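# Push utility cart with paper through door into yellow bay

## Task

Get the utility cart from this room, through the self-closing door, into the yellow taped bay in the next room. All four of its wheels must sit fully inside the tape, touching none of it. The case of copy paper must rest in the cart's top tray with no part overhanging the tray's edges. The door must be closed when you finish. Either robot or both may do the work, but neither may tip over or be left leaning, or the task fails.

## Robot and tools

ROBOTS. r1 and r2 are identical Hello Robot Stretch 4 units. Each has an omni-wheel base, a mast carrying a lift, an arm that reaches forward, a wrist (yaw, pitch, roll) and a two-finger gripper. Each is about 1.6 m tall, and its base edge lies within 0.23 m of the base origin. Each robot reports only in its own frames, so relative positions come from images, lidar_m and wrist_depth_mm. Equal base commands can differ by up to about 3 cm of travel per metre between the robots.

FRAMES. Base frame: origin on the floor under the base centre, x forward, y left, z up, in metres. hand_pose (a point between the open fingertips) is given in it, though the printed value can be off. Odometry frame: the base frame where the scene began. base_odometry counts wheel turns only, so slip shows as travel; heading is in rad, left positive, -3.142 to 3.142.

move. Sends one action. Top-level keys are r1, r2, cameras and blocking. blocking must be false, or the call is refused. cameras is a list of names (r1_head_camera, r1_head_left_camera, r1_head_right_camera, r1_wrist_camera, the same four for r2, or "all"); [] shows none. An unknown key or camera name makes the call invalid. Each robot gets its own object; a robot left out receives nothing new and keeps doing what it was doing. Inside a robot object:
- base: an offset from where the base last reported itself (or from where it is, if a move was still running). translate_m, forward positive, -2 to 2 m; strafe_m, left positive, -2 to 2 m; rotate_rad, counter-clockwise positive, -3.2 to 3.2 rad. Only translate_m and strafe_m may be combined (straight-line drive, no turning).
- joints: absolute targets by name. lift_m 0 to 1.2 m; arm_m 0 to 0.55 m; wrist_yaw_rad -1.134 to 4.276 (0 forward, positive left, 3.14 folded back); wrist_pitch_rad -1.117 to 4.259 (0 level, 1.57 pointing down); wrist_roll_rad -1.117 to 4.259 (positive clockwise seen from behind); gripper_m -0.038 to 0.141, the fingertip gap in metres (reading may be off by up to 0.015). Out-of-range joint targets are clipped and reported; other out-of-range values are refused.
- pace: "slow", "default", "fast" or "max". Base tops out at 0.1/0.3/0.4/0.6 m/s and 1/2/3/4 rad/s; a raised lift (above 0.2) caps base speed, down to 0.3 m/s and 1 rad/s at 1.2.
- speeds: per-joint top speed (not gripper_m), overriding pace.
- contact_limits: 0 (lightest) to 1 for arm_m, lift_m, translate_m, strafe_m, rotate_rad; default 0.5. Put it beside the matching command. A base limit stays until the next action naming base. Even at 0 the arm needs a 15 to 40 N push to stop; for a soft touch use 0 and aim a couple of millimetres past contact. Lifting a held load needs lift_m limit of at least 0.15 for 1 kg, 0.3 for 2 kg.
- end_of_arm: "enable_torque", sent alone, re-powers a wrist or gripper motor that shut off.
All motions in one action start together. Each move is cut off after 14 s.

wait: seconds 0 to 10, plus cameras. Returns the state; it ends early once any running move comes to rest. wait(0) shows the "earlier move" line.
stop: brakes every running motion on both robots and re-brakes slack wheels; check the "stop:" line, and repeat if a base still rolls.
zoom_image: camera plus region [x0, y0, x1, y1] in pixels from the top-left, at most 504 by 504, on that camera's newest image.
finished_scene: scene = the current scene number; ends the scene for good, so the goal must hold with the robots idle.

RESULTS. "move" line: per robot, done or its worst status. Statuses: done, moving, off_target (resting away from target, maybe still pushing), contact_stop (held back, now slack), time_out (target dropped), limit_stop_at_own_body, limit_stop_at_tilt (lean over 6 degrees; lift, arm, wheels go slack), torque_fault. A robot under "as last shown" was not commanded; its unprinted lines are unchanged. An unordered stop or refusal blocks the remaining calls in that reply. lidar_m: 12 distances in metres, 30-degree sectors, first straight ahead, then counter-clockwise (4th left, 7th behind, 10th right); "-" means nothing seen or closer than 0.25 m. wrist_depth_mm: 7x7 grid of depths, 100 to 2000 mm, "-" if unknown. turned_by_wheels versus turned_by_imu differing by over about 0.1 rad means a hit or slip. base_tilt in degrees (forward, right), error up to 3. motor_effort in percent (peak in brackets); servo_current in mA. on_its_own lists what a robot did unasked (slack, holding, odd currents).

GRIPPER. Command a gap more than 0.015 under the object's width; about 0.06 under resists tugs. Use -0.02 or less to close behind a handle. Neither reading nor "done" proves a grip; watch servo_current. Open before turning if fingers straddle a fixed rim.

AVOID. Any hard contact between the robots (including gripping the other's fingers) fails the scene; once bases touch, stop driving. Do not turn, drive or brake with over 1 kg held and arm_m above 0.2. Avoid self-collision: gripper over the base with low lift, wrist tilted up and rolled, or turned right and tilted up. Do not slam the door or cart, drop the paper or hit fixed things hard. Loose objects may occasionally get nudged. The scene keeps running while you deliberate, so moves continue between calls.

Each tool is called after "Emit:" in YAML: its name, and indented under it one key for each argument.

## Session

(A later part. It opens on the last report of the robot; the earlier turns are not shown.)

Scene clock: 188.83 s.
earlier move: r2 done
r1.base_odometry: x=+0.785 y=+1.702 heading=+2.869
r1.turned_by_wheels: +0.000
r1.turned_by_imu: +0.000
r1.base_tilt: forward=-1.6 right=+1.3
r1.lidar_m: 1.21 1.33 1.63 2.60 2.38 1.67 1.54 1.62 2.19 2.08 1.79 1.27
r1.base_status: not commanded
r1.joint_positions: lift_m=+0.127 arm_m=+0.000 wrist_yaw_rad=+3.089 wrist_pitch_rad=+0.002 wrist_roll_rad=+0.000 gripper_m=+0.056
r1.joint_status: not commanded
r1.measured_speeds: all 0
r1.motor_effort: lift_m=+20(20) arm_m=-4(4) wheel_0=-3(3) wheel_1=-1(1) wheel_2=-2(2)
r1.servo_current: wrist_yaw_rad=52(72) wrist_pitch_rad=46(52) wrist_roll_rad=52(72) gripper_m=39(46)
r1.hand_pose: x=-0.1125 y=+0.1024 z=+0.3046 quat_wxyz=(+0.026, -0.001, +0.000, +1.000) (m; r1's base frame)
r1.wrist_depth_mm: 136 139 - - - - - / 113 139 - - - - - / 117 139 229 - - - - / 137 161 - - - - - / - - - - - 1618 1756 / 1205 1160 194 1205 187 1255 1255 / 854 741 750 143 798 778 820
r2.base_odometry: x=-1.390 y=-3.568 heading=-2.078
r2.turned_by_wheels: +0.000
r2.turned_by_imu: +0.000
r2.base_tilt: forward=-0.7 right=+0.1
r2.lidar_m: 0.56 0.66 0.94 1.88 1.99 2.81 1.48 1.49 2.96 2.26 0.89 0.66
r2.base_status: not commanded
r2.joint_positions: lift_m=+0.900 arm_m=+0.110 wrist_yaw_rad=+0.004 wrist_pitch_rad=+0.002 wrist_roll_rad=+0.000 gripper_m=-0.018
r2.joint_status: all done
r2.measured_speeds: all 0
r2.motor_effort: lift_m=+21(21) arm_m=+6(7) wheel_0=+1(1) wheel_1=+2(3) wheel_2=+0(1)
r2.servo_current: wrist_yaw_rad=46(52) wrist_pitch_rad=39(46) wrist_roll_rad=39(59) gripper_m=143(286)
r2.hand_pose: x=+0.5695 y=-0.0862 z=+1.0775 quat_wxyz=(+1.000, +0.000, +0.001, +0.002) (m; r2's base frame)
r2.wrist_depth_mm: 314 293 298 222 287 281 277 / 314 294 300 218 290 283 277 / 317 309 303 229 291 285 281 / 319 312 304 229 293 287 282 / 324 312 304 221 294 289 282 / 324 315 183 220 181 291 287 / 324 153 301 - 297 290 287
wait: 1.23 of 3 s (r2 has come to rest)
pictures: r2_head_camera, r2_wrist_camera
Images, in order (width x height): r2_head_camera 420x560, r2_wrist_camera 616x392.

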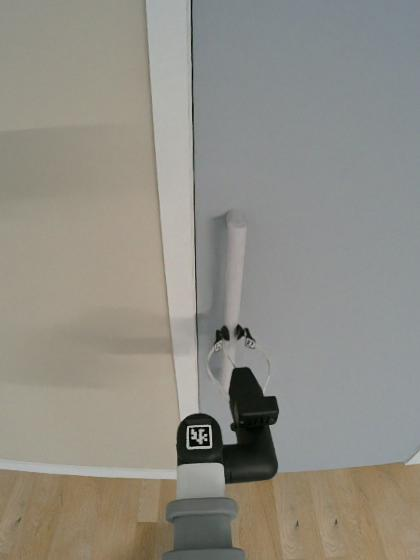

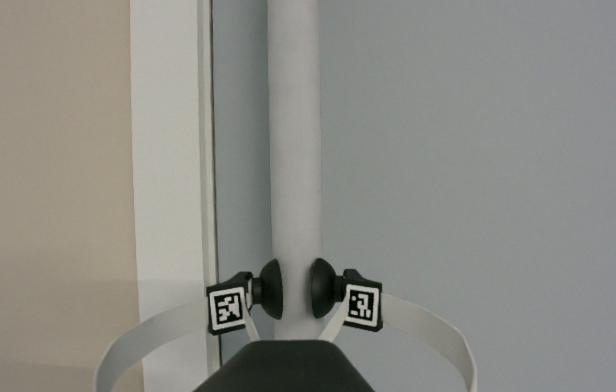

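Emit:
move:
  blocking: false
  r1: {"base":{"rotate_rad":0.05},"pace":"slow"}
  r2: {"base":{"translate_m":-0.233,"strafe_m":-0.122},"joints":{"wrist_yaw_rad":0.262},"speeds":{"wrist_yaw_rad":0.2}}

Emit:
wait:
  seconds: 1.1

Emit:
wait:
  seconds: 2.5
  cameras: ["r2_wrist_camera","r2_head_camera","r1_head_camera"]

Scene clock: 218.63 s.
move: r1 moving; r2 moving
r1.base_odometry: x=+0.785 y=+1.702 heading=+2.918
r1.turned_by_wheels: +0.049
r1.turned_by_imu: +0.049
r1.base_tilt: forward=-1.6 right=+1.2
r1.lidar_m: 1.23 1.32 1.73 2.61 2.23 1.63 1.56 1.66 2.20 2.09 1.73 1.25
r1.base_status: rotate_rad moving
r1.joint_positions: lift_m=+0.127 arm_m=+0.000 wrist_yaw_rad=+3.089 wrist_pitch_rad=+0.002 wrist_roll_rad=+0.000 gripper_m=+0.056
r1.joint_status: not commanded
r1.measured_speeds: all 0
r1.motor_effort: lift_m=+20(20) arm_m=-4(4) wheel_0=-5(7) wheel_1=-3(6) wheel_2=-2(5)
r1.servo_current: wrist_yaw_rad=52(59) wrist_pitch_rad=39(52) wrist_roll_rad=46(59) gripper_m=46(46)
r1.hand_pose: x=-0.1125 y=+0.1024 z=+0.3046 quat_wxyz=(+0.026, -0.001, +0.000, +1.000) (m; r1's base frame)
r1.wrist_depth_mm: 136 138 - - - - - / 113 140 - - - - - / 118 140 230 - - - - / 137 162 - - - - - / - - - - - - 1576 / 1182 1182 193 1182 188 1281 1160 / 842 750 741 153 788 768 820
r2.base_odometry: x=-1.389 y=-3.533 heading=-2.078
r2.turned_by_wheels: +0.000
r2.turned_by_imu: +0.000
r2.base_tilt: forward=-0.7 right=+0.0
r2.lidar_m: 0.57 0.70 0.98 1.91 2.01 2.83 1.42 1.39 2.94 2.33 0.95 0.69
r2.base_status: translate_m moving; strafe_m moving
r2.joint_positions: lift_m=+0.900 arm_m=+0.110 wrist_yaw_rad=+0.084 wrist_pitch_rad=+0.002 wrist_roll_rad=+0.000 gripper_m=-0.019
r2.joint_status: wrist_yaw_rad moving
r2.measured_speeds: translate_m=-0.123 strafe_m=-0.063 rotate_rad=-0.003 lift_m=+0.000 arm_m=+0.000 wrist_yaw_rad=+0.211 wrist_pitch_rad=+0.000 wrist_roll_rad=+0.000
r2.motor_effort: lift_m=+21(21) arm_m=+5(6) wheel_0=-7(7) wheel_1=-11(11) wheel_2=+12(15)
r2.servo_current: wrist_yaw_rad=59(72) wrist_pitch_rad=46(46) wrist_roll_rad=46(52) gripper_m=91(143)
r2.hand_pose: x=+0.5755 y=-0.0631 z=+1.0775 quat_wxyz=(+0.999, +0.000, +0.001, +0.042) (m; r2's base frame)
r2.wrist_depth_mm: 353 342 322 243 307 297 287 / 357 343 322 247 309 297 290 / 357 345 324 244 310 300 291 / 362 347 327 244 314 301 291 / 364 349 329 246 314 303 294 / 368 353 187 200 182 306 296 / 368 357 330 - 314 303 298
pictures: none

Scene clock: 218.87 s.
earlier move: r1 done; r2 moving
r1.base_odometry: x=+0.785 y=+1.702 heading=+2.918
r1.turned_by_wheels: +0.000
r1.turned_by_imu: +0.000
r1.base_tilt: forward=-1.6 right=+1.3
r1.lidar_m: 1.21 1.32 1.71 2.59 2.26 1.65 1.56 1.65 2.20 2.11 1.71 1.24
r1.base_status: done
r1.joint_positions: lift_m=+0.127 arm_m=+0.000 wrist_yaw_rad=+3.089 wrist_pitch_rad=+0.002 wrist_roll_rad=+0.000 gripper_m=+0.056
r1.joint_status: not commanded
r1.measured_speeds: all 0
r1.motor_effort: lift_m=+20(20) arm_m=-4(4) wheel_0=-4(7) wheel_1=-2(6) wheel_2=-1(5)
r1.servo_current: wrist_yaw_rad=39(59) wrist_pitch_rad=46(52) wrist_roll_rad=52(59) gripper_m=39(46)
r1.hand_pose: x=-0.1125 y=+0.1024 z=+0.3046 quat_wxyz=(+0.026, -0.001, +0.000, +1.000) (m; r1's base frame)
r1.wrist_depth_mm: 136 139 - - - - - / 113 139 - - - - - / 118 139 229 - - - - / 137 162 - - - - - / - - - - - - 1576 / 1182 1182 193 1205 187 1255 1160 / 842 750 759 154 809 778 820
r2.base_odometry: x=-1.388 y=-3.492 heading=-2.078
r2.turned_by_wheels: +0.000
r2.turned_by_imu: +0.000
r2.base_tilt: forward=-0.6 right=+0.1
r2.lidar_m: 0.63 0.73 1.03 1.92 2.03 2.86 1.38 1.34 2.93 2.47 0.98 0.71
r2.base_status: translate_m moving; strafe_m moving
r2.joint_positions: lift_m=+0.900 arm_m=+0.110 wrist_yaw_rad=+0.130 wrist_pitch_rad=+0.002 wrist_roll_rad=+0.000 gripper_m=-0.019
r2.joint_status: wrist_yaw_rad moving
r2.measured_speeds: translate_m=-0.180 strafe_m=-0.094 rotate_rad=-0.001 lift_m=+0.000 arm_m=+0.000 wrist_yaw_rad=+0.201 wrist_pitch_rad=+0.000 wrist_roll_rad=+0.000
r2.motor_effort: lift_m=+21(21) arm_m=+5(6) wheel_0=-2(7) wheel_1=-11(11) wheel_2=+12(15)
r2.servo_current: wrist_yaw_rad=46(72) wrist_pitch_rad=39(46) wrist_roll_rad=46(52) gripper_m=91(143)
r2.hand_pose: x=+0.5781 y=-0.0492 z=+1.0775 quat_wxyz=(+0.998, +0.000, +0.001, +0.065) (m; r2's base frame)
r2.wrist_depth_mm: 407 387 359 342 334 320 309 / 407 389 357 345 336 322 312 / 410 389 364 347 338 324 312 / 415 394 364 351 342 325 314 / 418 397 366 279 342 329 317 / 421 399 186 200 182 330 319 / 424 404 370 - 343 324 317
wait: 0.23 of 1.1 s (r1 has come to rest)
pictures: none

Scene clock: 220.37 s.
earlier move: r2 done
r1.base_odometry: x=+0.785 y=+1.702 heading=+2.918
r1.turned_by_wheels: +0.000
r1.turned_by_imu: +0.000
r1.base_tilt: forward=-1.6 right=+1.3
r1.lidar_m: 1.22 1.33 1.75 2.60 2.22 1.64 1.55 1.62 2.20 2.09 1.68 1.25
r1.base_status: done
r1.joint_positions: lift_m=+0.127 arm_m=+0.000 wrist_yaw_rad=+3.089 wrist_pitch_rad=+0.002 wrist_roll_rad=+0.000 gripper_m=+0.056
r1.joint_status: not commanded
r1.measured_speeds: all 0
r1.motor_effort: lift_m=+20(20) arm_m=-4(4) wheel_0=-4(7) wheel_1=-3(6) wheel_2=-2(5)
r1.servo_current: wrist_yaw_rad=59(65) wrist_pitch_rad=46(52) wrist_roll_rad=46(72) gripper_m=39(46)
r1.hand_pose: x=-0.1125 y=+0.1024 z=+0.3046 quat_wxyz=(+0.026, -0.001, +0.000, +1.000) (m; r1's base frame)
r1.wrist_depth_mm: 136 138 - - - - - / 113 139 - - - - - / 118 140 229 - - - - / 137 162 - - - - - / - - - - - - 1537 / 1205 1205 194 1182 187 1281 1118 / 842 750 741 153 798 778 809
r2.base_odometry: x=-1.384 y=-3.305 heading=-2.078
r2.turned_by_wheels: +0.000
r2.turned_by_imu: +0.000
r2.base_tilt: forward=-0.7 right=+0.1
r2.lidar_m: 0.79 0.92 1.29 2.02 2.14 2.97 1.18 1.24 2.81 2.72 1.21 0.91
r2.base_status: done
r2.joint_positions: lift_m=+0.900 arm_m=+0.110 wrist_yaw_rad=+0.259 wrist_pitch_rad=+0.002 wrist_roll_rad=+0.000 gripper_m=-0.019
r2.joint_status: all done
r2.measured_speeds: all 0
r2.motor_effort: lift_m=+21(21) arm_m=+5(6) wheel_0=-4(9) wheel_1=+0(11) wheel_2=+3(15)
r2.servo_current: wrist_yaw_rad=52(104) wrist_pitch_rad=39(46) wrist_roll_rad=46(65) gripper_m=91(143)
r2.hand_pose: x=+0.5820 y=-0.0106 z=+1.0776 quat_wxyz=(+0.992, +0.000, +0.001, +0.129) (m; r2's base frame)
r2.wrist_depth_mm: - - 539 442 - - - / - - 544 442 - - - / - - 539 442 - - - / - - 539 449 - - - / - - 554 452 - - - / - - 182 201 169 - - / - - - - - - -
wait: 1.50 of 2.5 s (r2 has come to rest)
pictures: r1_head_camera, r2_head_camera, r2_wrist_camera
Images, in order (width x height): r1_head_camera 420x560, r2_head_camera 420x560, r2_wrist_camera 616x392.

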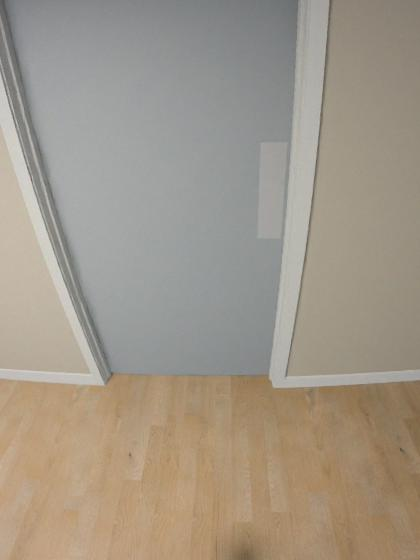

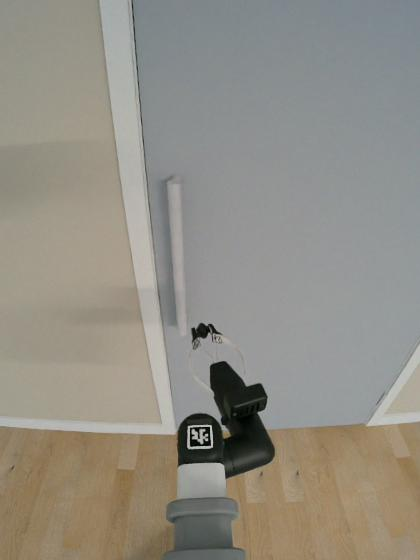

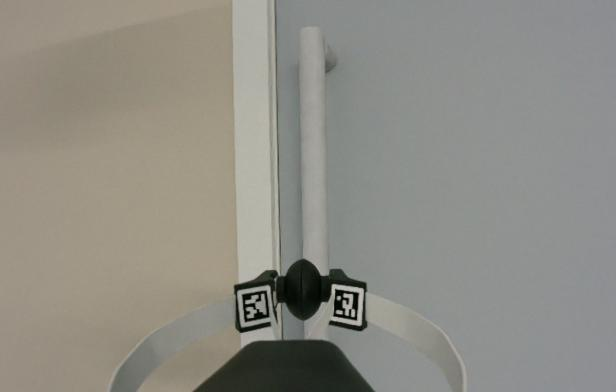

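Emit:
move:
  blocking: false
  r2: {"base":{"translate_m":0.15,"strafe_m":0.122},"joints":{"wrist_yaw_rad":0,"gripper_m":0.08}}

Emit:
wait:
  seconds: 2.5

Emit:
move:
  blocking: false
  r2: {"base":{"translate_m":0.133},"pace":"slow"}
  cameras: ["r2_wrist_camera"]

Emit:
wait:
  seconds: 3
  cameras: ["r2_wrist_camera"]

Scene clock: 228.27 s.
move: r2 moving
r1: as last shown
r1.lidar_m: 1.22 1.34 1.74 2.61 2.23 1.64 1.56 1.63 2.20 2.10 1.71 1.22
r1.motor_effort: lift_m=+20(20) arm_m=-4(4) wheel_0=-4(4) wheel_1=-3(3) wheel_2=-2(2)
r1.servo_current: wrist_yaw_rad=52(65) wrist_pitch_rad=39(52) wrist_roll_rad=46(65) gripper_m=39(46)
r1.wrist_depth_mm: 136 139 - - - - - / 113 139 - - - - - / 118 140 228 - - - - / 137 161 - - - - - / - - - - - - 1576 / 1182 1205 193 1182 188 1281 1160 / 842 750 750 153 778 768 820
r2.base_odometry: x=-1.378 y=-3.338 heading=-2.078
r2.turned_by_wheels: +0.000
r2.turned_by_imu: +0.000
r2.base_tilt: forward=-0.7 right=+0.1
r2.lidar_m: 0.78 0.91 1.25 1.99 2.10 2.96 1.22 1.26 2.83 2.75 1.16 0.87
r2.base_status: translate_m moving; strafe_m moving
r2.joint_positions: lift_m=+0.900 arm_m=+0.110 wrist_yaw_rad=+0.003 wrist_pitch_rad=+0.002 wrist_roll_rad=+0.000 gripper_m=+0.005
r2.joint_status: wrist_yaw_rad moving; gripper_m moving
r2.measured_speeds: translate_m=+0.101 strafe_m=+0.080 rotate_rad=+0.005 lift_m=+0.000 arm_m=+0.000 wrist_yaw_rad=-0.024 wrist_pitch_rad=+0.000 wrist_roll_rad=+0.000
r2.motor_effort: lift_m=+20(21) arm_m=+5(5) wheel_0=-5(9) wheel_1=+10(11) wheel_2=-11(11)
r2.servo_current: wrist_yaw_rad=52(78) wrist_pitch_rad=46(52) wrist_roll_rad=46(59) gripper_m=78(85)
r2.hand_pose: x=+0.5695 y=-0.0864 z=+1.0776 quat_wxyz=(+1.000, +0.000, +0.001, +0.002) (m; r2's base frame)
r2.wrist_depth_mm: - 504 - - - - - / - 500 430 - - - - / - 504 436 - - - - / - 508 436 - - - - / - 512 439 - - - - / - 517 189 193 173 - - / - 124 - - - - -
pictures: none

Scene clock: 229.77 s.
earlier move: r2 done
r1.base_odometry: x=+0.785 y=+1.702 heading=+2.918
r1.turned_by_wheels: +0.000
r1.turned_by_imu: +0.000
r1.base_tilt: forward=-1.6 right=+1.3
r1.lidar_m: 1.22 1.34 1.72 2.58 2.22 1.63 1.57 1.66 2.18 2.10 1.68 1.23
r1.base_status: not commanded
r1.joint_positions: lift_m=+0.127 arm_m=+0.000 wrist_yaw_rad=+3.089 wrist_pitch_rad=+0.002 wrist_roll_rad=+0.000 gripper_m=+0.056
r1.joint_status: not commanded
r1.measured_speeds: all 0
r1.motor_effort: lift_m=+20(20) arm_m=-4(4) wheel_0=-4(4) wheel_1=-3(3) wheel_2=-1(2)
r1.servo_current: wrist_yaw_rad=52(65) wrist_pitch_rad=39(52) wrist_roll_rad=46(65) gripper_m=39(46)
r1.hand_pose: x=-0.1125 y=+0.1024 z=+0.3046 quat_wxyz=(+0.026, -0.001, +0.000, +1.000) (m; r1's base frame)
r1.wrist_depth_mm: 136 139 - - - - - / 113 139 - - - - - / 118 140 228 - - - - / 137 161 - - - - - / - - - - - - 1576 / 1205 1182 194 1182 188 1255 1138 / 842 750 759 153 788 788 820
r2.base_odometry: x=-1.350 y=-3.495 heading=-2.078
r2.turned_by_wheels: +0.000
r2.turned_by_imu: +0.000
r2.base_tilt: forward=-0.7 right=+0.0
r2.lidar_m: 0.66 0.76 1.08 1.89 2.00 2.78 1.41 1.34 2.93 2.55 1.01 0.74
r2.base_status: done
r2.joint_positions: lift_m=+0.900 arm_m=+0.110 wrist_yaw_rad=+0.003 wrist_pitch_rad=+0.002 wrist_roll_rad=+0.000 gripper_m=+0.080
r2.joint_status: all done
r2.measured_speeds: all 0
r2.motor_effort: lift_m=+21(21) arm_m=+5(5) wheel_0=-5(9) wheel_1=+2(12) wheel_2=-4(12)
r2.servo_current: wrist_yaw_rad=46(78) wrist_pitch_rad=39(52) wrist_roll_rad=46(59) gripper_m=52(104)
r2.hand_pose: x=+0.5695 y=-0.0866 z=+1.0776 quat_wxyz=(+1.000, +0.000, +0.001, +0.001) (m; r2's base frame)
r2.wrist_depth_mm: 397 387 375 375 370 364 357 / 397 389 373 375 373 364 357 / 399 392 377 377 375 366 359 / 402 394 377 379 375 368 364 / 407 402 379 379 377 373 366 / 410 402 194 309 192 373 368 / 410 404 384 - 382 375 366
wait: 1.50 of 2.5 s (r2 has come to rest)
pictures: none

Scene clock: 230.27 s.
move: r2 moving
r1: as last shown
r1.lidar_m: 1.20 1.33 1.76 2.60 2.22 1.63 1.58 1.65 2.20 2.10 1.70 1.24
r1.motor_effort: lift_m=+20(20) arm_m=-4(4) wheel_0=-4(5) wheel_1=-3(3) wheel_2=-2(2)
r1.servo_current: wrist_yaw_rad=39(52) wrist_pitch_rad=39(52) wrist_roll_rad=59(65) gripper_m=39(46)
r1.wrist_depth_mm: 136 139 - - - - - / 113 139 - - - - - / 118 140 229 - - - - / 137 162 - - - - - / - - - - - - 1537 / 1160 1229 193 1205 187 1281 1138 / 842 750 759 153 798 778 820
r2.base_odometry: x=-1.356 y=-3.506 heading=-2.078
r2.turned_by_wheels: +0.000
r2.turned_by_imu: +0.000
r2.base_tilt: forward=-0.7 right=+0.1
r2.lidar_m: 0.63 0.74 1.02 1.85 2.00 2.77 1.46 1.37 2.98 2.46 1.00 0.73
r2.base_status: translate_m moving
r2.joint_positions: lift_m=+0.900 arm_m=+0.110 wrist_yaw_rad=+0.003 wrist_pitch_rad=+0.002 wrist_roll_rad=+0.000 gripper_m=+0.080
r2.joint_status: not commanded
r2.measured_speeds: translate_m=+0.048 strafe_m=+0.000 rotate_rad=-0.002 lift_m=+0.000 arm_m=+0.000 wrist_yaw_rad=+0.000 wrist_pitch_rad=+0.000 wrist_roll_rad=+0.000
r2.motor_effort: lift_m=+21(21) arm_m=+5(5) wheel_0=+5(10) wheel_1=+7(8) wheel_2=-8(9)
r2.servo_current: wrist_yaw_rad=46(65) wrist_pitch_rad=39(46) wrist_roll_rad=52(59) gripper_m=52(59)
r2.hand_pose: x=+0.5695 y=-0.0866 z=+1.0776 quat_wxyz=(+1.000, +0.000, +0.001, +0.001) (m; r2's base frame)
r2.wrist_depth_mm: 387 379 368 364 359 353 347 / 389 379 370 366 359 355 349 / 389 382 370 368 364 357 351 / 392 384 368 368 366 362 353 / 394 389 368 370 370 362 353 / 397 392 196 297 192 359 359 / 402 392 375 - 370 364 357
pictures: r2_wrist_camera
Images, in order (width x height): r2_wrist_camera 616x392.

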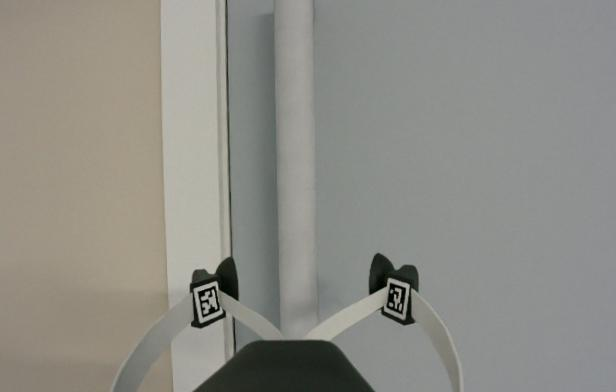

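Scene clock: 232.37 s.
earlier move: r2 done
r1.base_odometry: x=+0.785 y=+1.702 heading=+2.918
r1.turned_by_wheels: +0.000
r1.turned_by_imu: +0.000
r1.base_tilt: forward=-1.6 right=+1.3
r1.lidar_m: 1.22 1.34 1.74 2.61 2.24 1.62 1.56 1.66 2.17 2.09 1.73 1.23
r1.base_status: not commanded
r1.joint_positions: lift_m=+0.127 arm_m=+0.000 wrist_yaw_rad=+3.089 wrist_pitch_rad=+0.002 wrist_roll_rad=+0.000 gripper_m=+0.056
r1.joint_status: not commanded
r1.measured_speeds: all 0
r1.motor_effort: lift_m=+20(20) arm_m=-4(4) wheel_0=-3(5) wheel_1=-3(3) wheel_2=-1(2)
r1.servo_current: wrist_yaw_rad=46(65) wrist_pitch_rad=46(52) wrist_roll_rad=39(65) gripper_m=33(52)
r1.hand_pose: x=-0.1125 y=+0.1024 z=+0.3046 quat_wxyz=(+0.026, -0.001, +0.000, +1.000) (m; r1's base frame)
r1.wrist_depth_mm: 136 139 - - - - - / 113 139 - - - - - / 118 140 229 - - - - / 137 162 - - - - - / - - - - - - 1576 / 1205 1182 193 1182 187 1281 1160 / 854 750 759 153 788 778 809
r2.base_odometry: x=-1.415 y=-3.611 heading=-2.078
r2.turned_by_wheels: +0.000
r2.turned_by_imu: +0.000
r2.base_tilt: forward=-0.6 right=+0.1
r2.lidar_m: 0.53 0.61 0.88 1.89 1.98 2.82 1.50 1.52 2.95 2.03 0.83 0.60
r2.base_status: done
r2.joint_positions: lift_m=+0.900 arm_m=+0.110 wrist_yaw_rad=+0.003 wrist_pitch_rad=+0.002 wrist_roll_rad=+0.000 gripper_m=+0.080
r2.joint_status: not commanded
r2.measured_speeds: all 0
r2.motor_effort: lift_m=+21(21) arm_m=+5(5) wheel_0=+4(10) wheel_1=+5(8) wheel_2=-7(10)
r2.servo_current: wrist_yaw_rad=46(65) wrist_pitch_rad=39(46) wrist_roll_rad=39(65) gripper_m=52(59)
r2.hand_pose: x=+0.5695 y=-0.0866 z=+1.0776 quat_wxyz=(+1.000, +0.000, +0.001, +0.001) (m; r2's base frame)
r2.wrist_depth_mm: 259 242 251 244 242 237 235 / 260 243 252 245 242 239 236 / 262 245 253 180 245 240 236 / 263 246 256 179 245 242 239 / 265 247 257 179 247 243 240 / 268 249 193 174 193 244 241 / 270 250 260 - 249 245 242
wait: 2.10 of 3 s (r2 has come to rest)
pictures: r2_wrist_camera
Images, in order (width x height): r2_wrist_camera 616x392.

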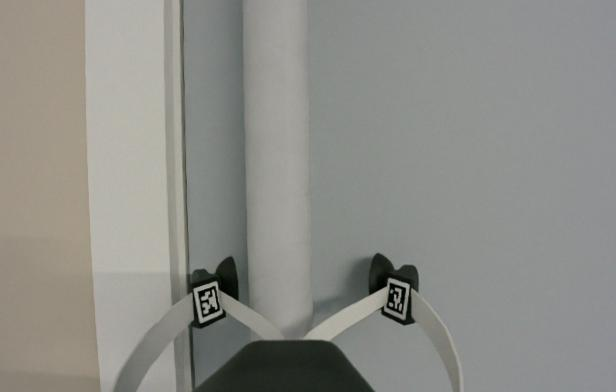

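Emit:
move:
  blocking: false
  r2: {"base":{"strafe_m":0.012},"joints":{"arm_m":0.118},"pace":"slow","contact_limits":{"strafe_m":0.5}}

Emit:
wait:
  seconds: 1

Emit:
move:
  blocking: false
  r2: {"joints":{"gripper_m":-0.03}}

Emit:
wait:
  seconds: 2
  cameras: ["r2_wrist_camera"]

Scene clock: 238.00 s.
move: r2 moving
r1: as last shown
r1.lidar_m: 1.25 1.35 1.73 2.58 2.22 1.63 1.56 1.65 2.20 2.09 1.69 1.23
r1.motor_effort: lift_m=+20(20) arm_m=-4(4) wheel_0=-4(5) wheel_1=-2(3) wheel_2=-2(2)
r1.servo_current: wrist_yaw_rad=13(65) wrist_pitch_rad=39(52) wrist_roll_rad=46(65) gripper_m=39(46)
r1.wrist_depth_mm: 136 138 - - - - - / 113 139 - - - - - / 118 140 229 - - - - / 137 162 - - - - - / - - - - - - 1576 / 1205 1205 193 1182 188 1281 1160 / 842 750 759 153 798 778 820
r2.base_odometry: x=-1.405 y=-3.616 heading=-2.078
r2.turned_by_wheels: +0.000
r2.turned_by_imu: +0.000
r2.base_tilt: forward=-0.7 right=+0.1
r2.lidar_m: 0.50 0.62 0.89 1.87 1.97 2.76 1.51 1.50 2.95 2.11 0.82 0.59
r2.base_status: strafe_m moving
r2.joint_positions: lift_m=+0.900 arm_m=+0.117 wrist_yaw_rad=-0.002 wrist_pitch_rad=+0.002 wrist_roll_rad=+0.000 gripper_m=+0.080
r2.joint_status: arm_m moving
r2.measured_speeds: translate_m=+0.000 strafe_m=+0.015 rotate_rad=+0.001 lift_m=+0.000 arm_m=+0.008 wrist_yaw_rad=-0.014 wrist_pitch_rad=+0.000 wrist_roll_rad=+0.000
r2.motor_effort: lift_m=+21(21) arm_m=+9(12) wheel_0=-4(9) wheel_1=+3(9) wheel_2=-1(6)
r2.servo_current: wrist_yaw_rad=33(59) wrist_pitch_rad=46(46) wrist_roll_rad=52(52) gripper_m=52(52)
r2.contact_limits: strafe_m 0.5
r2.hand_pose: x=+0.5766 y=-0.0879 z=+1.0776 quat_wxyz=(+1.000, +0.000, +0.001, -0.001) (m; r2's base frame)
r2.wrist_depth_mm: 250 234 244 166 238 236 233 / 252 236 245 166 239 236 235 / 253 236 247 167 240 237 235 / 255 238 249 168 242 238 237 / 257 240 251 169 244 241 238 / 257 243 195 166 196 241 239 / 259 243 254 - 246 242 241
pictures: none

Scene clock: 238.43 s.
earlier move: r2 done
r1.base_odometry: x=+0.785 y=+1.702 heading=+2.918
r1.turned_by_wheels: +0.000
r1.turned_by_imu: +0.000
r1.base_tilt: forward=-1.5 right=+1.2
r1.lidar_m: 1.22 1.34 1.73 2.60 2.25 1.62 1.56 1.66 2.18 2.09 1.69 1.23
r1.base_status: not commanded
r1.joint_positions: lift_m=+0.127 arm_m=+0.000 wrist_yaw_rad=+3.089 wrist_pitch_rad=+0.002 wrist_roll_rad=+0.000 gripper_m=+0.056
r1.joint_status: not commanded
r1.measured_speeds: all 0
r1.motor_effort: lift_m=+20(20) arm_m=-4(4) wheel_0=-4(5) wheel_1=-3(3) wheel_2=-1(2)
r1.servo_current: wrist_yaw_rad=46(65) wrist_pitch_rad=39(52) wrist_roll_rad=46(65) gripper_m=39(46)
r1.hand_pose: x=-0.1125 y=+0.1024 z=+0.3046 quat_wxyz=(+0.026, -0.001, +0.000, +1.000) (m; r1's base frame)
r1.wrist_depth_mm: 136 139 - - - - - / 113 139 - - - - - / 118 140 228 - - - - / 137 162 - - - - - / - - - - - - 1537 / 1182 1205 193 1205 187 1281 1138 / 842 750 750 153 788 778 820
r2.base_odometry: x=-1.404 y=-3.617 heading=-2.078
r2.turned_by_wheels: +0.000
r2.turned_by_imu: +0.000
r2.base_tilt: forward=-0.7 right=+0.1
r2.lidar_m: 0.51 0.61 0.88 1.86 1.96 2.77 1.56 1.50 2.95 2.06 0.84 0.60
r2.base_status: done
r2.joint_positions: lift_m=+0.900 arm_m=+0.118 wrist_yaw_rad=-0.003 wrist_pitch_rad=+0.002 wrist_roll_rad=+0.000 gripper_m=+0.080
r2.joint_status: all done
r2.measured_speeds: all 0
r2.motor_effort: lift_m=+20(21) arm_m=+10(12) wheel_0=-4(9) wheel_1=+3(9) wheel_2=+0(6)
r2.servo_current: wrist_yaw_rad=46(59) wrist_pitch_rad=39(46) wrist_roll_rad=39(59) gripper_m=46(59)
r2.contact_limits: strafe_m 0.5
r2.hand_pose: x=+0.5767 y=-0.0882 z=+1.0776 quat_wxyz=(+1.000, +0.000, +0.001, -0.001) (m; r2's base frame)
r2.wrist_depth_mm: 250 234 245 164 237 236 233 / 251 235 245 165 238 236 234 / 252 236 248 166 241 237 236 / 254 237 248 167 243 238 237 / 257 238 250 167 243 241 237 / 258 242 198 167 197 242 238 / 259 243 253 - 246 242 242
wait: 0.43 of 1 s (r2 has come to rest)
pictures: none

Scene clock: 238.93 s.
move: r2 moving
r1: as last shown
r1.base_tilt: forward=-1.6 right=+1.3
r1.lidar_m: 1.21 1.35 1.76 2.60 2.21 1.64 1.57 1.65 2.16 2.09 1.69 1.25
r1.motor_effort: lift_m=+20(20) arm_m=-4(4) wheel_0=-4(5) wheel_1=-2(3) wheel_2=-2(2)
r1.servo_current: wrist_yaw_rad=39(65) wrist_pitch_rad=46(52) wrist_roll_rad=39(52) gripper_m=39(46)
r1.wrist_depth_mm: 136 138 - - - - - / 113 139 - - - - - / 118 140 229 - - - - / 137 162 - - - - - / - - - - - - 1537 / 1205 1160 194 1205 187 1281 1118 / 842 750 759 153 809 778 809
r2.base_odometry: x=-1.404 y=-3.617 heading=-2.078
r2.turned_by_wheels: +0.000
r2.turned_by_imu: +0.000
r2.base_tilt: forward=-0.7 right=+0.1
r2.lidar_m: 0.51 0.62 0.88 1.85 1.95 2.77 1.52 1.51 2.95 2.08 0.81 0.61
r2.base_status: not commanded
r2.joint_positions: lift_m=+0.900 arm_m=+0.118 wrist_yaw_rad=-0.005 wrist_pitch_rad=+0.002 wrist_roll_rad=+0.000 gripper_m=+0.062
r2.joint_status: gripper_m moving
r2.measured_speeds: all 0
r2.motor_effort: lift_m=+20(21) arm_m=+9(10) wheel_0=-3(4) wheel_1=+3(3) wheel_2=-1(1)
r2.servo_current: wrist_yaw_rad=33(59) wrist_pitch_rad=39(46) wrist_roll_rad=59(59) gripper_m=130(130)
r2.contact_limits: strafe_m 0.5
r2.hand_pose: x=+0.5766 y=-0.0887 z=+1.0776 quat_wxyz=(+1.000, +0.000, +0.001, -0.002) (m; r2's base frame)
r2.wrist_depth_mm: 249 232 244 167 238 236 234 / 251 236 246 164 239 237 235 / 253 236 247 168 241 238 236 / 254 238 247 168 243 241 237 / 255 238 251 169 243 241 239 / 257 241 196 167 190 243 240 / 259 241 254 - 247 242 242
pictures: none

Scene clock: 240.23 s.
earlier move: r2 done
r1.base_odometry: x=+0.785 y=+1.702 heading=+2.918
r1.turned_by_wheels: +0.000
r1.turned_by_imu: +0.000
r1.base_tilt: forward=-1.6 right=+1.3
r1.lidar_m: 1.22 1.31 1.75 2.60 2.22 1.64 1.57 1.66 2.19 2.09 1.66 1.25
r1.base_status: not commanded
r1.joint_positions: lift_m=+0.127 arm_m=+0.000 wrist_yaw_rad=+3.089 wrist_pitch_rad=+0.002 wrist_roll_rad=+0.000 gripper_m=+0.056
r1.joint_status: not commanded
r1.measured_speeds: all 0
r1.motor_effort: lift_m=+20(20) arm_m=-4(4) wheel_0=-4(5) wheel_1=-2(3) wheel_2=-1(2)
r1.servo_current: wrist_yaw_rad=59(65) wrist_pitch_rad=39(52) wrist_roll_rad=52(65) gripper_m=39(46)
r1.hand_pose: x=-0.1125 y=+0.1024 z=+0.3046 quat_wxyz=(+0.026, -0.001, +0.000, +1.000) (m; r1's base frame)
r1.wrist_depth_mm: 137 138 - - - - - / 113 139 - - - - - / 118 140 229 - - - - / 137 162 - - - - - / - - - - - - 1576 / 1160 1205 194 1182 188 1255 1138 / 842 750 759 153 788 788 831
r2.base_odometry: x=-1.404 y=-3.617 heading=-2.078
r2.turned_by_wheels: +0.000
r2.turned_by_imu: +0.000
r2.base_tilt: forward=-0.7 right=+0.1
r2.lidar_m: 0.54 0.62 0.89 1.85 1.96 2.79 1.51 1.48 2.95 2.07 0.82 0.59
r2.base_status: not commanded
r2.joint_positions: lift_m=+0.900 arm_m=+0.118 wrist_yaw_rad=-0.002 wrist_pitch_rad=+0.002 wrist_roll_rad=+0.000 gripper_m=-0.029
r2.joint_status: all done
r2.measured_speeds: all 0
r2.motor_effort: lift_m=+21(21) arm_m=+6(10) wheel_0=-4(4) wheel_1=+3(3) wheel_2=+0(1)
r2.servo_current: wrist_yaw_rad=46(65) wrist_pitch_rad=39(52) wrist_roll_rad=39(59) gripper_m=104(182)
r2.contact_limits: strafe_m 0.5
r2.hand_pose: x=+0.5770 y=-0.0880 z=+1.0776 quat_wxyz=(+1.000, +0.000, +0.001, -0.001) (m; r2's base frame)
r2.wrist_depth_mm: 249 233 243 160 236 231 228 / 253 234 244 161 236 231 229 / 254 236 246 162 238 234 231 / 255 238 248 165 239 236 232 / 257 239 248 165 242 237 233 / 259 241 186 166 181 239 236 / 262 244 252 - 242 - 236
wait: 1.30 of 2 s (r2 has come to rest)
pictures: r2_wrist_camera
Images, in order (width x height): r2_wrist_camera 616x392.

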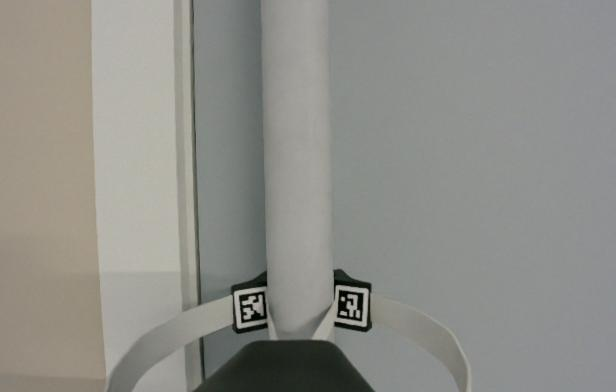

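Emit:
move:
  blocking: false
  r2: {"base":{"translate_m":-0.238,"strafe_m":-0.118},"joints":{"wrist_yaw_rad":0.25},"speeds":{"wrist_yaw_rad":0.2},"contact_limits":{"translate_m":0.7,"strafe_m":0.7}}

Emit:
wait:
  seconds: 2.2
  cameras: ["r2_wrist_camera","r2_head_camera"]

r2: "contact_limits": translate_m and strafe_m are given together and make one move, which takes one limit: state it under one of them only
Scene clock: 245.67 s.
r1.base_odometry: x=+0.785 y=+1.702 heading=+2.918
r1.turned_by_wheels: +0.000
r1.turned_by_imu: +0.000
r1.base_tilt: forward=-1.6 right=+1.2
r1.lidar_m: 1.20 1.34 1.72 2.60 2.23 1.64 1.57 1.66 2.17 2.10 1.70 1.25
r1.base_status: not commanded
r1.joint_positions: lift_m=+0.127 arm_m=+0.000 wrist_yaw_rad=+3.089 wrist_pitch_rad=+0.002 wrist_roll_rad=+0.000 gripper_m=+0.056
r1.joint_status: not commanded
r1.measured_speeds: all 0
r1.motor_effort: lift_m=+20(20) arm_m=-4(4) wheel_0=-4(5) wheel_1=-3(3) wheel_2=-2(2)
r1.servo_current: wrist_yaw_rad=39(65) wrist_pitch_rad=46(52) wrist_roll_rad=52(65) gripper_m=39(46)
r1.hand_pose: x=-0.1125 y=+0.1024 z=+0.3046 quat_wxyz=(+0.026, -0.001, +0.000, +1.000) (m; r1's base frame)
r1.wrist_depth_mm: 136 138 - - - - - / 113 139 - - - - - / 118 139 229 - - - - / 137 161 - - - - - / - - - - - - 1576 / 1160 1205 194 1229 187 1281 1138 / 842 759 741 154 798 778 820
r2.base_odometry: x=-1.404 y=-3.617 heading=-2.078
r2.turned_by_wheels: +0.000
r2.turned_by_imu: +0.000
r2.base_tilt: forward=-0.7 right=+0.0
r2.lidar_m: 0.52 0.63 0.89 1.85 1.99 2.75 1.54 1.46 2.96 2.08 0.80 0.61
r2.base_status: not commanded
r2.joint_positions: lift_m=+0.900 arm_m=+0.118 wrist_yaw_rad=-0.002 wrist_pitch_rad=+0.002 wrist_roll_rad=+0.000 gripper_m=-0.029
r2.joint_status: all done
r2.measured_speeds: all 0
r2.motor_effort: lift_m=+20(21) arm_m=+6(10) wheel_0=-3(4) wheel_1=+3(3) wheel_2=+0(1)
r2.servo_current: wrist_yaw_rad=46(65) wrist_pitch_rad=39(52) wrist_roll_rad=39(59) gripper_m=111(182)
r2.contact_limits: strafe_m 0.5
r2.hand_pose: x=+0.5770 y=-0.0880 z=+1.0776 quat_wxyz=(+1.000, +0.000, +0.001, -0.001) (m; r2's base frame)
r2.wrist_depth_mm: 250 233 243 160 235 232 228 / 251 234 245 161 236 232 229 / 252 236 246 162 238 234 230 / 255 236 247 165 240 236 232 / 257 238 248 165 242 236 234 / 259 241 186 165 181 238 235 / 260 243 252 - 244 - 236
pictures: none

not run: a call was refused earlier in this reply.

Emit:
move:
  blocking: false
  r2: {"base":{"translate_m":-0.238,"strafe_m":-0.118},"joints":{"wrist_yaw_rad":0.25},"speeds":{"wrist_yaw_rad":0.2},"contact_limits":{"translate_m":0.7}}

Emit:
wait:
  seconds: 2.2
  cameras: ["r2_wrist_camera","r2_head_camera"]

Scene clock: 249.33 s.
move: r2 moving
r1.base_odometry: x=+0.785 y=+1.702 heading=+2.918
r1.turned_by_wheels: +0.000
r1.turned_by_imu: +0.000
r1.base_tilt: forward=-1.6 right=+1.3
r1.lidar_m: 1.21 1.36 1.75 2.60 2.20 1.63 1.56 1.64 2.19 2.10 1.72 1.23
r1.base_status: not commanded
r1.joint_positions: lift_m=+0.127 arm_m=+0.000 wrist_yaw_rad=+3.089 wrist_pitch_rad=+0.002 wrist_roll_rad=+0.000 gripper_m=+0.056
r1.joint_status: not commanded
r1.measured_speeds: all 0
r1.motor_effort: lift_m=+20(20) arm_m=-4(4) wheel_0=-4(4) wheel_1=-3(3) wheel_2=-1(2)
r1.servo_current: wrist_yaw_rad=46(59) wrist_pitch_rad=46(52) wrist_roll_rad=46(59) gripper_m=33(46)
r1.hand_pose: x=-0.1125 y=+0.1024 z=+0.3046 quat_wxyz=(+0.026, -0.001, +0.000, +1.000) (m; r1's base frame)
r1.wrist_depth_mm: 136 138 - - - - - / 113 139 - - - - - / 118 140 230 - - - - / 137 162 - - - - - / - - - - - - 1537 / 1182 1205 194 1182 187 1281 1138 / 854 759 759 153 798 768 820
r2.base_odometry: x=-1.403 y=-3.583 heading=-2.078
r2.turned_by_wheels: +0.000
r2.turned_by_imu: -0.039
r2.base_tilt: forward=-0.7 right=+0.0
r2.lidar_m: 0.53 0.63 0.87 1.86 1.95 2.68 1.64 1.45 3.00 2.48 0.90 0.61
r2.base_status: translate_m moving; strafe_m moving
r2.joint_positions: lift_m=+0.900 arm_m=+0.118 wrist_yaw_rad=+0.090 wrist_pitch_rad=+0.002 wrist_roll_rad=+0.000 gripper_m=-0.029
r2.joint_status: wrist_yaw_rad moving
r2.measured_speeds: translate_m=-0.120 strafe_m=-0.047 rotate_rad=-0.030 lift_m=+0.000 arm_m=+0.000 wrist_yaw_rad=+0.219 wrist_pitch_rad=+0.000 wrist_roll_rad=+0.000
r2.motor_effort: lift_m=+20(21) arm_m=-5(6) wheel_0=-8(15) wheel_1=-10(11) wheel_2=+24(24)
r2.servo_current: wrist_yaw_rad=59(104) wrist_pitch_rad=39(46) wrist_roll_rad=46(59) gripper_m=111(111)
r2.contact_limits: translate_m 0.7
r2.hand_pose: x=+0.5840 y=-0.0612 z=+1.0776 quat_wxyz=(+0.999, +0.000, +0.001, +0.045) (m; r2's base frame)
r2.wrist_depth_mm: 278 255 248 162 235 229 224 / 279 256 250 165 236 229 225 / 281 258 251 165 238 231 226 / 283 259 253 166 239 233 228 / 286 262 254 167 241 234 229 / 287 265 185 167 179 235 231 / 289 265 259 - 242 233 231
pictures: none

Scene clock: 251.07 s.
earlier move: r2 done
r1.base_odometry: x=+0.785 y=+1.702 heading=+2.918
r1.turned_by_wheels: +0.000
r1.turned_by_imu: +0.000
r1.base_tilt: forward=-1.6 right=+1.3
r1.lidar_m: 1.22 1.42 1.73 2.59 2.25 1.64 1.57 1.66 2.18 2.09 1.68 1.21
r1.base_status: not commanded
r1.joint_positions: lift_m=+0.127 arm_m=+0.000 wrist_yaw_rad=+3.089 wrist_pitch_rad=+0.002 wrist_roll_rad=+0.000 gripper_m=+0.056
r1.joint_status: not commanded
r1.measured_speeds: all 0
r1.motor_effort: lift_m=+20(20) arm_m=-4(4) wheel_0=-4(4) wheel_1=-3(3) wheel_2=-2(2)
r1.servo_current: wrist_yaw_rad=46(65) wrist_pitch_rad=39(52) wrist_roll_rad=46(59) gripper_m=46(46)
r1.hand_pose: x=-0.1125 y=+0.1024 z=+0.3046 quat_wxyz=(+0.026, -0.001, +0.000, +1.000) (m; r1's base frame)
r1.wrist_depth_mm: 137 139 - - - - - / 113 139 - - - - - / 118 140 229 - - - - / 137 162 - - - - - / - - - - - - 1618 / 1205 1182 193 1205 187 1281 1160 / 842 750 750 153 798 768 809
r2.base_odometry: x=-1.392 y=-3.352 heading=-2.076
r2.turned_by_wheels: +0.002
r2.turned_by_imu: +0.001
r2.base_tilt: forward=-0.6 right=+0.0
r2.lidar_m: 0.50 0.85 1.18 1.97 2.05 2.80 1.29 1.25 2.90 2.76 1.16 0.69
r2.base_status: done
r2.joint_positions: lift_m=+0.900 arm_m=+0.118 wrist_yaw_rad=+0.264 wrist_pitch_rad=+0.002 wrist_roll_rad=+0.000 gripper_m=-0.029
r2.joint_status: all done
r2.measured_speeds: all 0
r2.motor_effort: lift_m=+21(21) arm_m=-5(6) wheel_0=+6(15) wheel_1=+0(27) wheel_2=+15(28)
r2.servo_current: wrist_yaw_rad=78(104) wrist_pitch_rad=39(46) wrist_roll_rad=52(59) gripper_m=111(111)
r2.contact_limits: translate_m 0.7
r2.hand_pose: x=+0.5902 y=-0.0092 z=+1.0776 quat_wxyz=(+0.991, +0.000, +0.001, +0.132) (m; r2's base frame)
r2.wrist_depth_mm: - - 246 165 236 229 225 / - - 247 165 236 230 227 / - - 248 167 238 232 228 / - - 250 167 240 234 229 / - - 251 167 241 234 231 / - - 182 168 180 237 233 / - - 255 - - 236 234
wait: 1.73 of 2.2 s (r2 has come to rest)
pictures: r2_head_camera, r2_wrist_camera
Images, in order (width x height): r2_head_camera 420x560, r2_wrist_camera 616x392.

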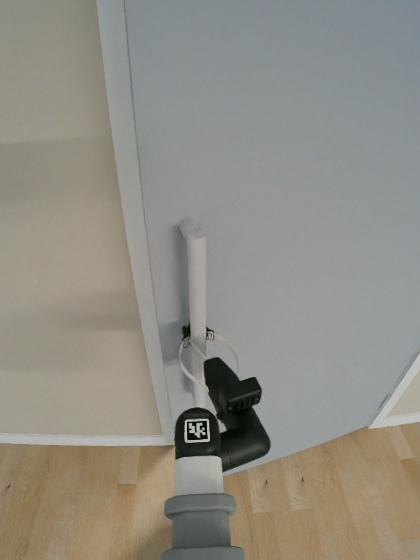

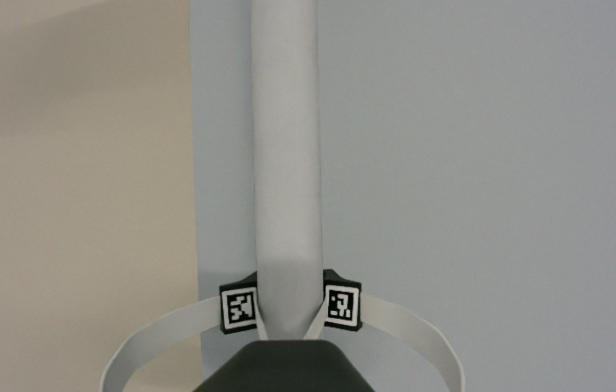

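Emit:
move:
  blocking: false
  r2: {"base":{"translate_m":-0.194,"strafe_m":-0.179},"joints":{"wrist_yaw_rad":0.524},"speeds":{"wrist_yaw_rad":0.2},"contact_limits":{"translate_m":0.7}}

Emit:
wait:
  seconds: 3
  cameras: ["r2_wrist_camera"]

Emit:
move:
  blocking: false
  r2: {"base":{"translate_m":-0.141,"strafe_m":-0.223},"joints":{"wrist_yaw_rad":0.785},"speeds":{"wrist_yaw_rad":0.2},"contact_limits":{"translate_m":0.7}}

Emit:
wait:
  seconds: 3
  cameras: ["r2_wrist_camera","r2_head_camera"]

Scene clock: 259.70 s.
move: r2 moving
r1: as last shown
r1.lidar_m: 1.21 1.41 1.73 2.60 2.22 1.65 1.58 1.65 2.17 2.10 1.71 1.23
r1.motor_effort: lift_m=+20(20) arm_m=-4(4) wheel_0=-4(5) wheel_1=-3(3) wheel_2=-2(2)
r1.servo_current: wrist_yaw_rad=52(72) wrist_pitch_rad=46(46) wrist_roll_rad=65(65) gripper_m=39(46)
r1.wrist_depth_mm: 136 139 - - - - - / 113 139 - - - - - / 117 140 229 - - - - / 137 162 - - - - - / - - - - - - 1576 / 1160 1205 193 1205 187 1255 1160 / 854 741 759 153 788 788 809
r2.base_odometry: x=-1.400 y=-3.320 heading=-2.074
r2.turned_by_wheels: +0.002
r2.turned_by_imu: +0.003
r2.base_tilt: forward=-0.6 right=+0.0
r2.lidar_m: 0.52 0.87 1.20 1.99 2.07 2.83 1.26 1.23 2.87 2.76 1.23 0.69
r2.base_status: translate_m moving; strafe_m moving
r2.joint_positions: lift_m=+0.900 arm_m=+0.118 wrist_yaw_rad=+0.344 wrist_pitch_rad=+0.002 wrist_roll_rad=+0.000 gripper_m=-0.029
r2.joint_status: wrist_yaw_rad moving
r2.measured_speeds: translate_m=-0.094 strafe_m=-0.086 rotate_rad=-0.001 lift_m=+0.000 arm_m=+0.000 wrist_yaw_rad=+0.199 wrist_pitch_rad=+0.000 wrist_roll_rad=+0.000
r2.motor_effort: lift_m=+20(21) arm_m=-6(6) wheel_0=+12(15) wheel_1=-11(13) wheel_2=+26(26)
r2.servo_current: wrist_yaw_rad=26(78) wrist_pitch_rad=39(46) wrist_roll_rad=52(52) gripper_m=104(111)
r2.contact_limits: translate_m 0.7
r2.hand_pose: x=+0.5900 y=+0.0150 z=+1.0776 quat_wxyz=(+0.985, +0.000, +0.001, +0.171) (m; r2's base frame)
r2.wrist_depth_mm: - - 249 163 233 226 219 / - - 249 164 235 226 221 / - - 252 164 236 228 223 / - - 253 168 237 229 223 / - - 254 166 241 231 225 / - - 183 167 182 231 226 / - - 257 - 241 231 228
pictures: none

Scene clock: 262.60 s.
earlier move: r2 done
r1.base_odometry: x=+0.785 y=+1.702 heading=+2.918
r1.turned_by_wheels: +0.000
r1.turned_by_imu: +0.000
r1.base_tilt: forward=-1.6 right=+1.3
r1.lidar_m: 1.22 1.41 1.72 2.60 2.23 1.65 1.55 1.67 2.17 2.09 1.73 1.22
r1.base_status: not commanded
r1.joint_positions: lift_m=+0.127 arm_m=+0.000 wrist_yaw_rad=+3.089 wrist_pitch_rad=+0.002 wrist_roll_rad=+0.000 gripper_m=+0.056
r1.joint_status: not commanded
r1.measured_speeds: all 0
r1.motor_effort: lift_m=+20(20) arm_m=-4(4) wheel_0=-4(5) wheel_1=-3(3) wheel_2=-2(2)
r1.servo_current: wrist_yaw_rad=46(72) wrist_pitch_rad=46(52) wrist_roll_rad=52(65) gripper_m=39(52)
r1.hand_pose: x=-0.1125 y=+0.1024 z=+0.3046 quat_wxyz=(+0.026, -0.001, +0.000, +1.000) (m; r1's base frame)
r1.wrist_depth_mm: 136 138 - - - - - / 113 139 - - - - - / 118 139 229 - - - - / 137 161 - - - - - / - - - - - - 1576 / 1205 1182 193 1182 187 1281 1118 / 842 750 759 153 788 778 809
r2.base_odometry: x=-1.455 y=-3.096 heading=-2.075
r2.turned_by_wheels: +0.000
r2.turned_by_imu: +0.058
r2.base_tilt: forward=-0.7 right=+0.0
r2.lidar_m: 0.50 0.61 1.49 2.14 2.30 3.25 1.04 1.12 2.67 2.60 1.35 0.75
r2.base_status: done
r2.joint_positions: lift_m=+0.900 arm_m=+0.118 wrist_yaw_rad=+0.544 wrist_pitch_rad=+0.002 wrist_roll_rad=+0.000 gripper_m=-0.029
r2.joint_status: all done
r2.measured_speeds: all 0
r2.on_its_own: wrist_yaw_rad is at rest, and its servo_current (117 mA) is outside its rest range (0 to 104 mA)
r2.motor_effort: lift_m=+21(21) arm_m=-6(6) wheel_0=+10(26) wheel_1=-1(14) wheel_2=+12(26)
r2.servo_current: wrist_yaw_rad=117(124) wrist_pitch_rad=39(52) wrist_roll_rad=46(59) gripper_m=104(111)
r2.contact_limits: translate_m 0.7
r2.hand_pose: x=+0.5810 y=+0.0744 z=+1.0776 quat_wxyz=(+0.963, +0.000, +0.001, +0.269) (m; r2's base frame)
r2.wrist_depth_mm: - - 252 164 229 218 209 / 1756 - 254 165 230 219 211 / 1756 - 254 165 232 221 213 / 1756 - 256 166 232 222 213 / - - 257 167 234 223 215 / 1756 - 183 167 180 224 216 / - - - - 235 221 217
wait: 2.90 of 3 s (r2 has come to rest)
pictures: r2_wrist_camera
Images, in order (width x height): r2_wrist_camera 616x392.

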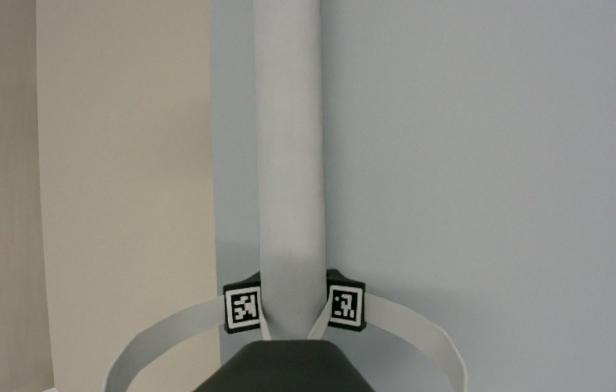

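Scene clock: 263.10 s.
move: r2 moving
r1: as last shown
r1.lidar_m: 1.22 1.43 1.75 2.60 2.24 1.65 1.58 1.64 2.16 2.09 1.71 1.26
r1.motor_effort: lift_m=+20(20) arm_m=-4(4) wheel_0=-4(4) wheel_1=-2(3) wheel_2=-2(2)
r1.servo_current: wrist_yaw_rad=39(59) wrist_pitch_rad=46(46) wrist_roll_rad=39(65) gripper_m=46(46)
r1.wrist_depth_mm: 136 139 - - - - - / 113 139 - - - - - / 117 140 228 - - - - / 137 162 - - - - - / - - - - - - 1576 / 1160 1229 193 1182 187 1281 1160 / 842 759 750 153 788 778 809
r2.base_odometry: x=-1.470 y=-3.069 heading=-2.073
r2.turned_by_wheels: +0.002
r2.turned_by_imu: +0.004
r2.base_tilt: forward=-0.6 right=+0.0
r2.lidar_m: 0.51 0.59 1.52 2.17 2.32 3.31 1.05 1.12 2.64 2.58 1.32 0.77
r2.base_status: translate_m moving; strafe_m moving
r2.joint_positions: lift_m=+0.900 arm_m=+0.118 wrist_yaw_rad=+0.616 wrist_pitch_rad=+0.002 wrist_roll_rad=+0.000 gripper_m=-0.029
r2.joint_status: wrist_yaw_rad moving
r2.measured_speeds: translate_m=-0.065 strafe_m=-0.099 rotate_rad=-0.004 lift_m=+0.000 arm_m=+0.000 wrist_yaw_rad=+0.202 wrist_pitch_rad=+0.000 wrist_roll_rad=+0.000
r2.motor_effort: lift_m=+20(21) arm_m=-5(6) wheel_0=+8(18) wheel_1=-11(15) wheel_2=+22(24)
r2.servo_current: wrist_yaw_rad=46(130) wrist_pitch_rad=46(46) wrist_roll_rad=46(52) gripper_m=98(104)
r2.contact_limits: translate_m 0.7
r2.hand_pose: x=+0.5749 y=+0.0953 z=+1.0776 quat_wxyz=(+0.953, +0.000, +0.001, +0.303) (m; r2's base frame)
r2.wrist_depth_mm: - - 254 163 228 214 205 / - - 254 165 229 216 - / - - 256 164 230 218 208 / 1863 - 258 168 232 218 209 / 1863 - 260 166 234 219 211 / 1863 - 182 167 181 220 211 / - - - - 233 218 212
pictures: none

Scene clock: 265.90 s.
earlier move: r2 off_target
r1.base_odometry: x=+0.785 y=+1.702 heading=+2.918
r1.turned_by_wheels: +0.000
r1.turned_by_imu: +0.000
r1.base_tilt: forward=-1.6 right=+1.2
r1.lidar_m: 1.22 1.43 1.76 2.61 2.23 1.65 1.56 1.66 2.18 2.10 1.71 1.26
r1.base_status: not commanded
r1.joint_positions: lift_m=+0.127 arm_m=+0.000 wrist_yaw_rad=+3.089 wrist_pitch_rad=+0.002 wrist_roll_rad=+0.000 gripper_m=+0.056
r1.joint_status: not commanded
r1.measured_speeds: all 0
r1.motor_effort: lift_m=+20(20) arm_m=-4(4) wheel_0=-4(5) wheel_1=-2(3) wheel_2=-2(2)
r1.servo_current: wrist_yaw_rad=33(65) wrist_pitch_rad=46(52) wrist_roll_rad=46(72) gripper_m=39(46)
r1.hand_pose: x=-0.1125 y=+0.1024 z=+0.3046 quat_wxyz=(+0.026, -0.001, +0.000, +1.000) (m; r1's base frame)
r1.wrist_depth_mm: 137 139 - - - - - / 113 139 - - - - - / 118 139 229 - - - - / 137 161 - - - - - / - - - - - - 1537 / 1182 1182 194 1205 187 1308 1160 / 854 750 759 153 798 759 820
r2.base_odometry: x=-1.583 y=-2.866 heading=-2.073
r2.turned_by_wheels: +0.000
r2.turned_by_imu: +0.152
r2.base_tilt: forward=-0.6 right=+0.0
r2.lidar_m: 0.51 0.54 1.95 2.37 2.70 0.98 0.96 2.83 2.38 2.35 1.24 0.74
r2.base_status: done
r2.joint_positions: lift_m=+0.900 arm_m=+0.118 wrist_yaw_rad=+0.806 wrist_pitch_rad=+0.002 wrist_roll_rad=+0.000 gripper_m=-0.029
r2.joint_status: wrist_yaw_rad off_target (ended at +0.806, target +0.785)
r2.measured_speeds: all 0
r2.on_its_own: wrist_yaw_rad is at rest, and its servo_current (130 mA) is outside its rest range (0 to 104 mA)
r2.motor_effort: lift_m=+20(21) arm_m=-6(6) wheel_0=+13(30) wheel_1=+0(15) wheel_2=+12(27)
r2.servo_current: wrist_yaw_rad=130(137) wrist_pitch_rad=46(46) wrist_roll_rad=46(65) gripper_m=104(111)
r2.contact_limits: translate_m 0.7
r2.hand_pose: x=+0.5517 y=+0.1477 z=+1.0776 quat_wxyz=(+0.920, +0.000, +0.001, +0.392) (m; r2's base frame)
r2.wrist_depth_mm: - - - 164 218 196 - / - - - 164 219 197 183 / - - - 166 220 200 185 / - - - 166 222 200 186 / - - - 167 224 201 187 / - - 186 169 180 202 188 / - - - - 223 197 189
wait: 2.80 of 3 s (r2 has come to rest)
pictures: r2_head_camera, r2_wrist_camera
Images, in order (width x height): r2_head_camera 420x560, r2_wrist_camera 616x392.

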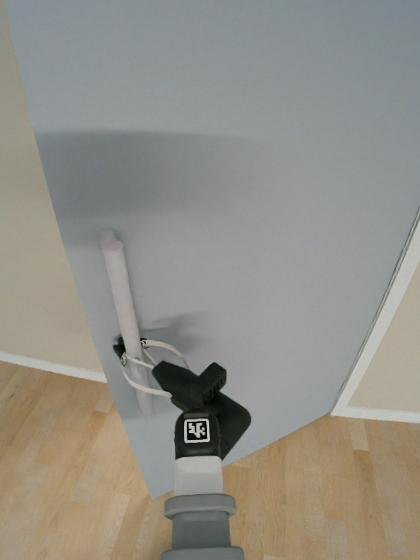

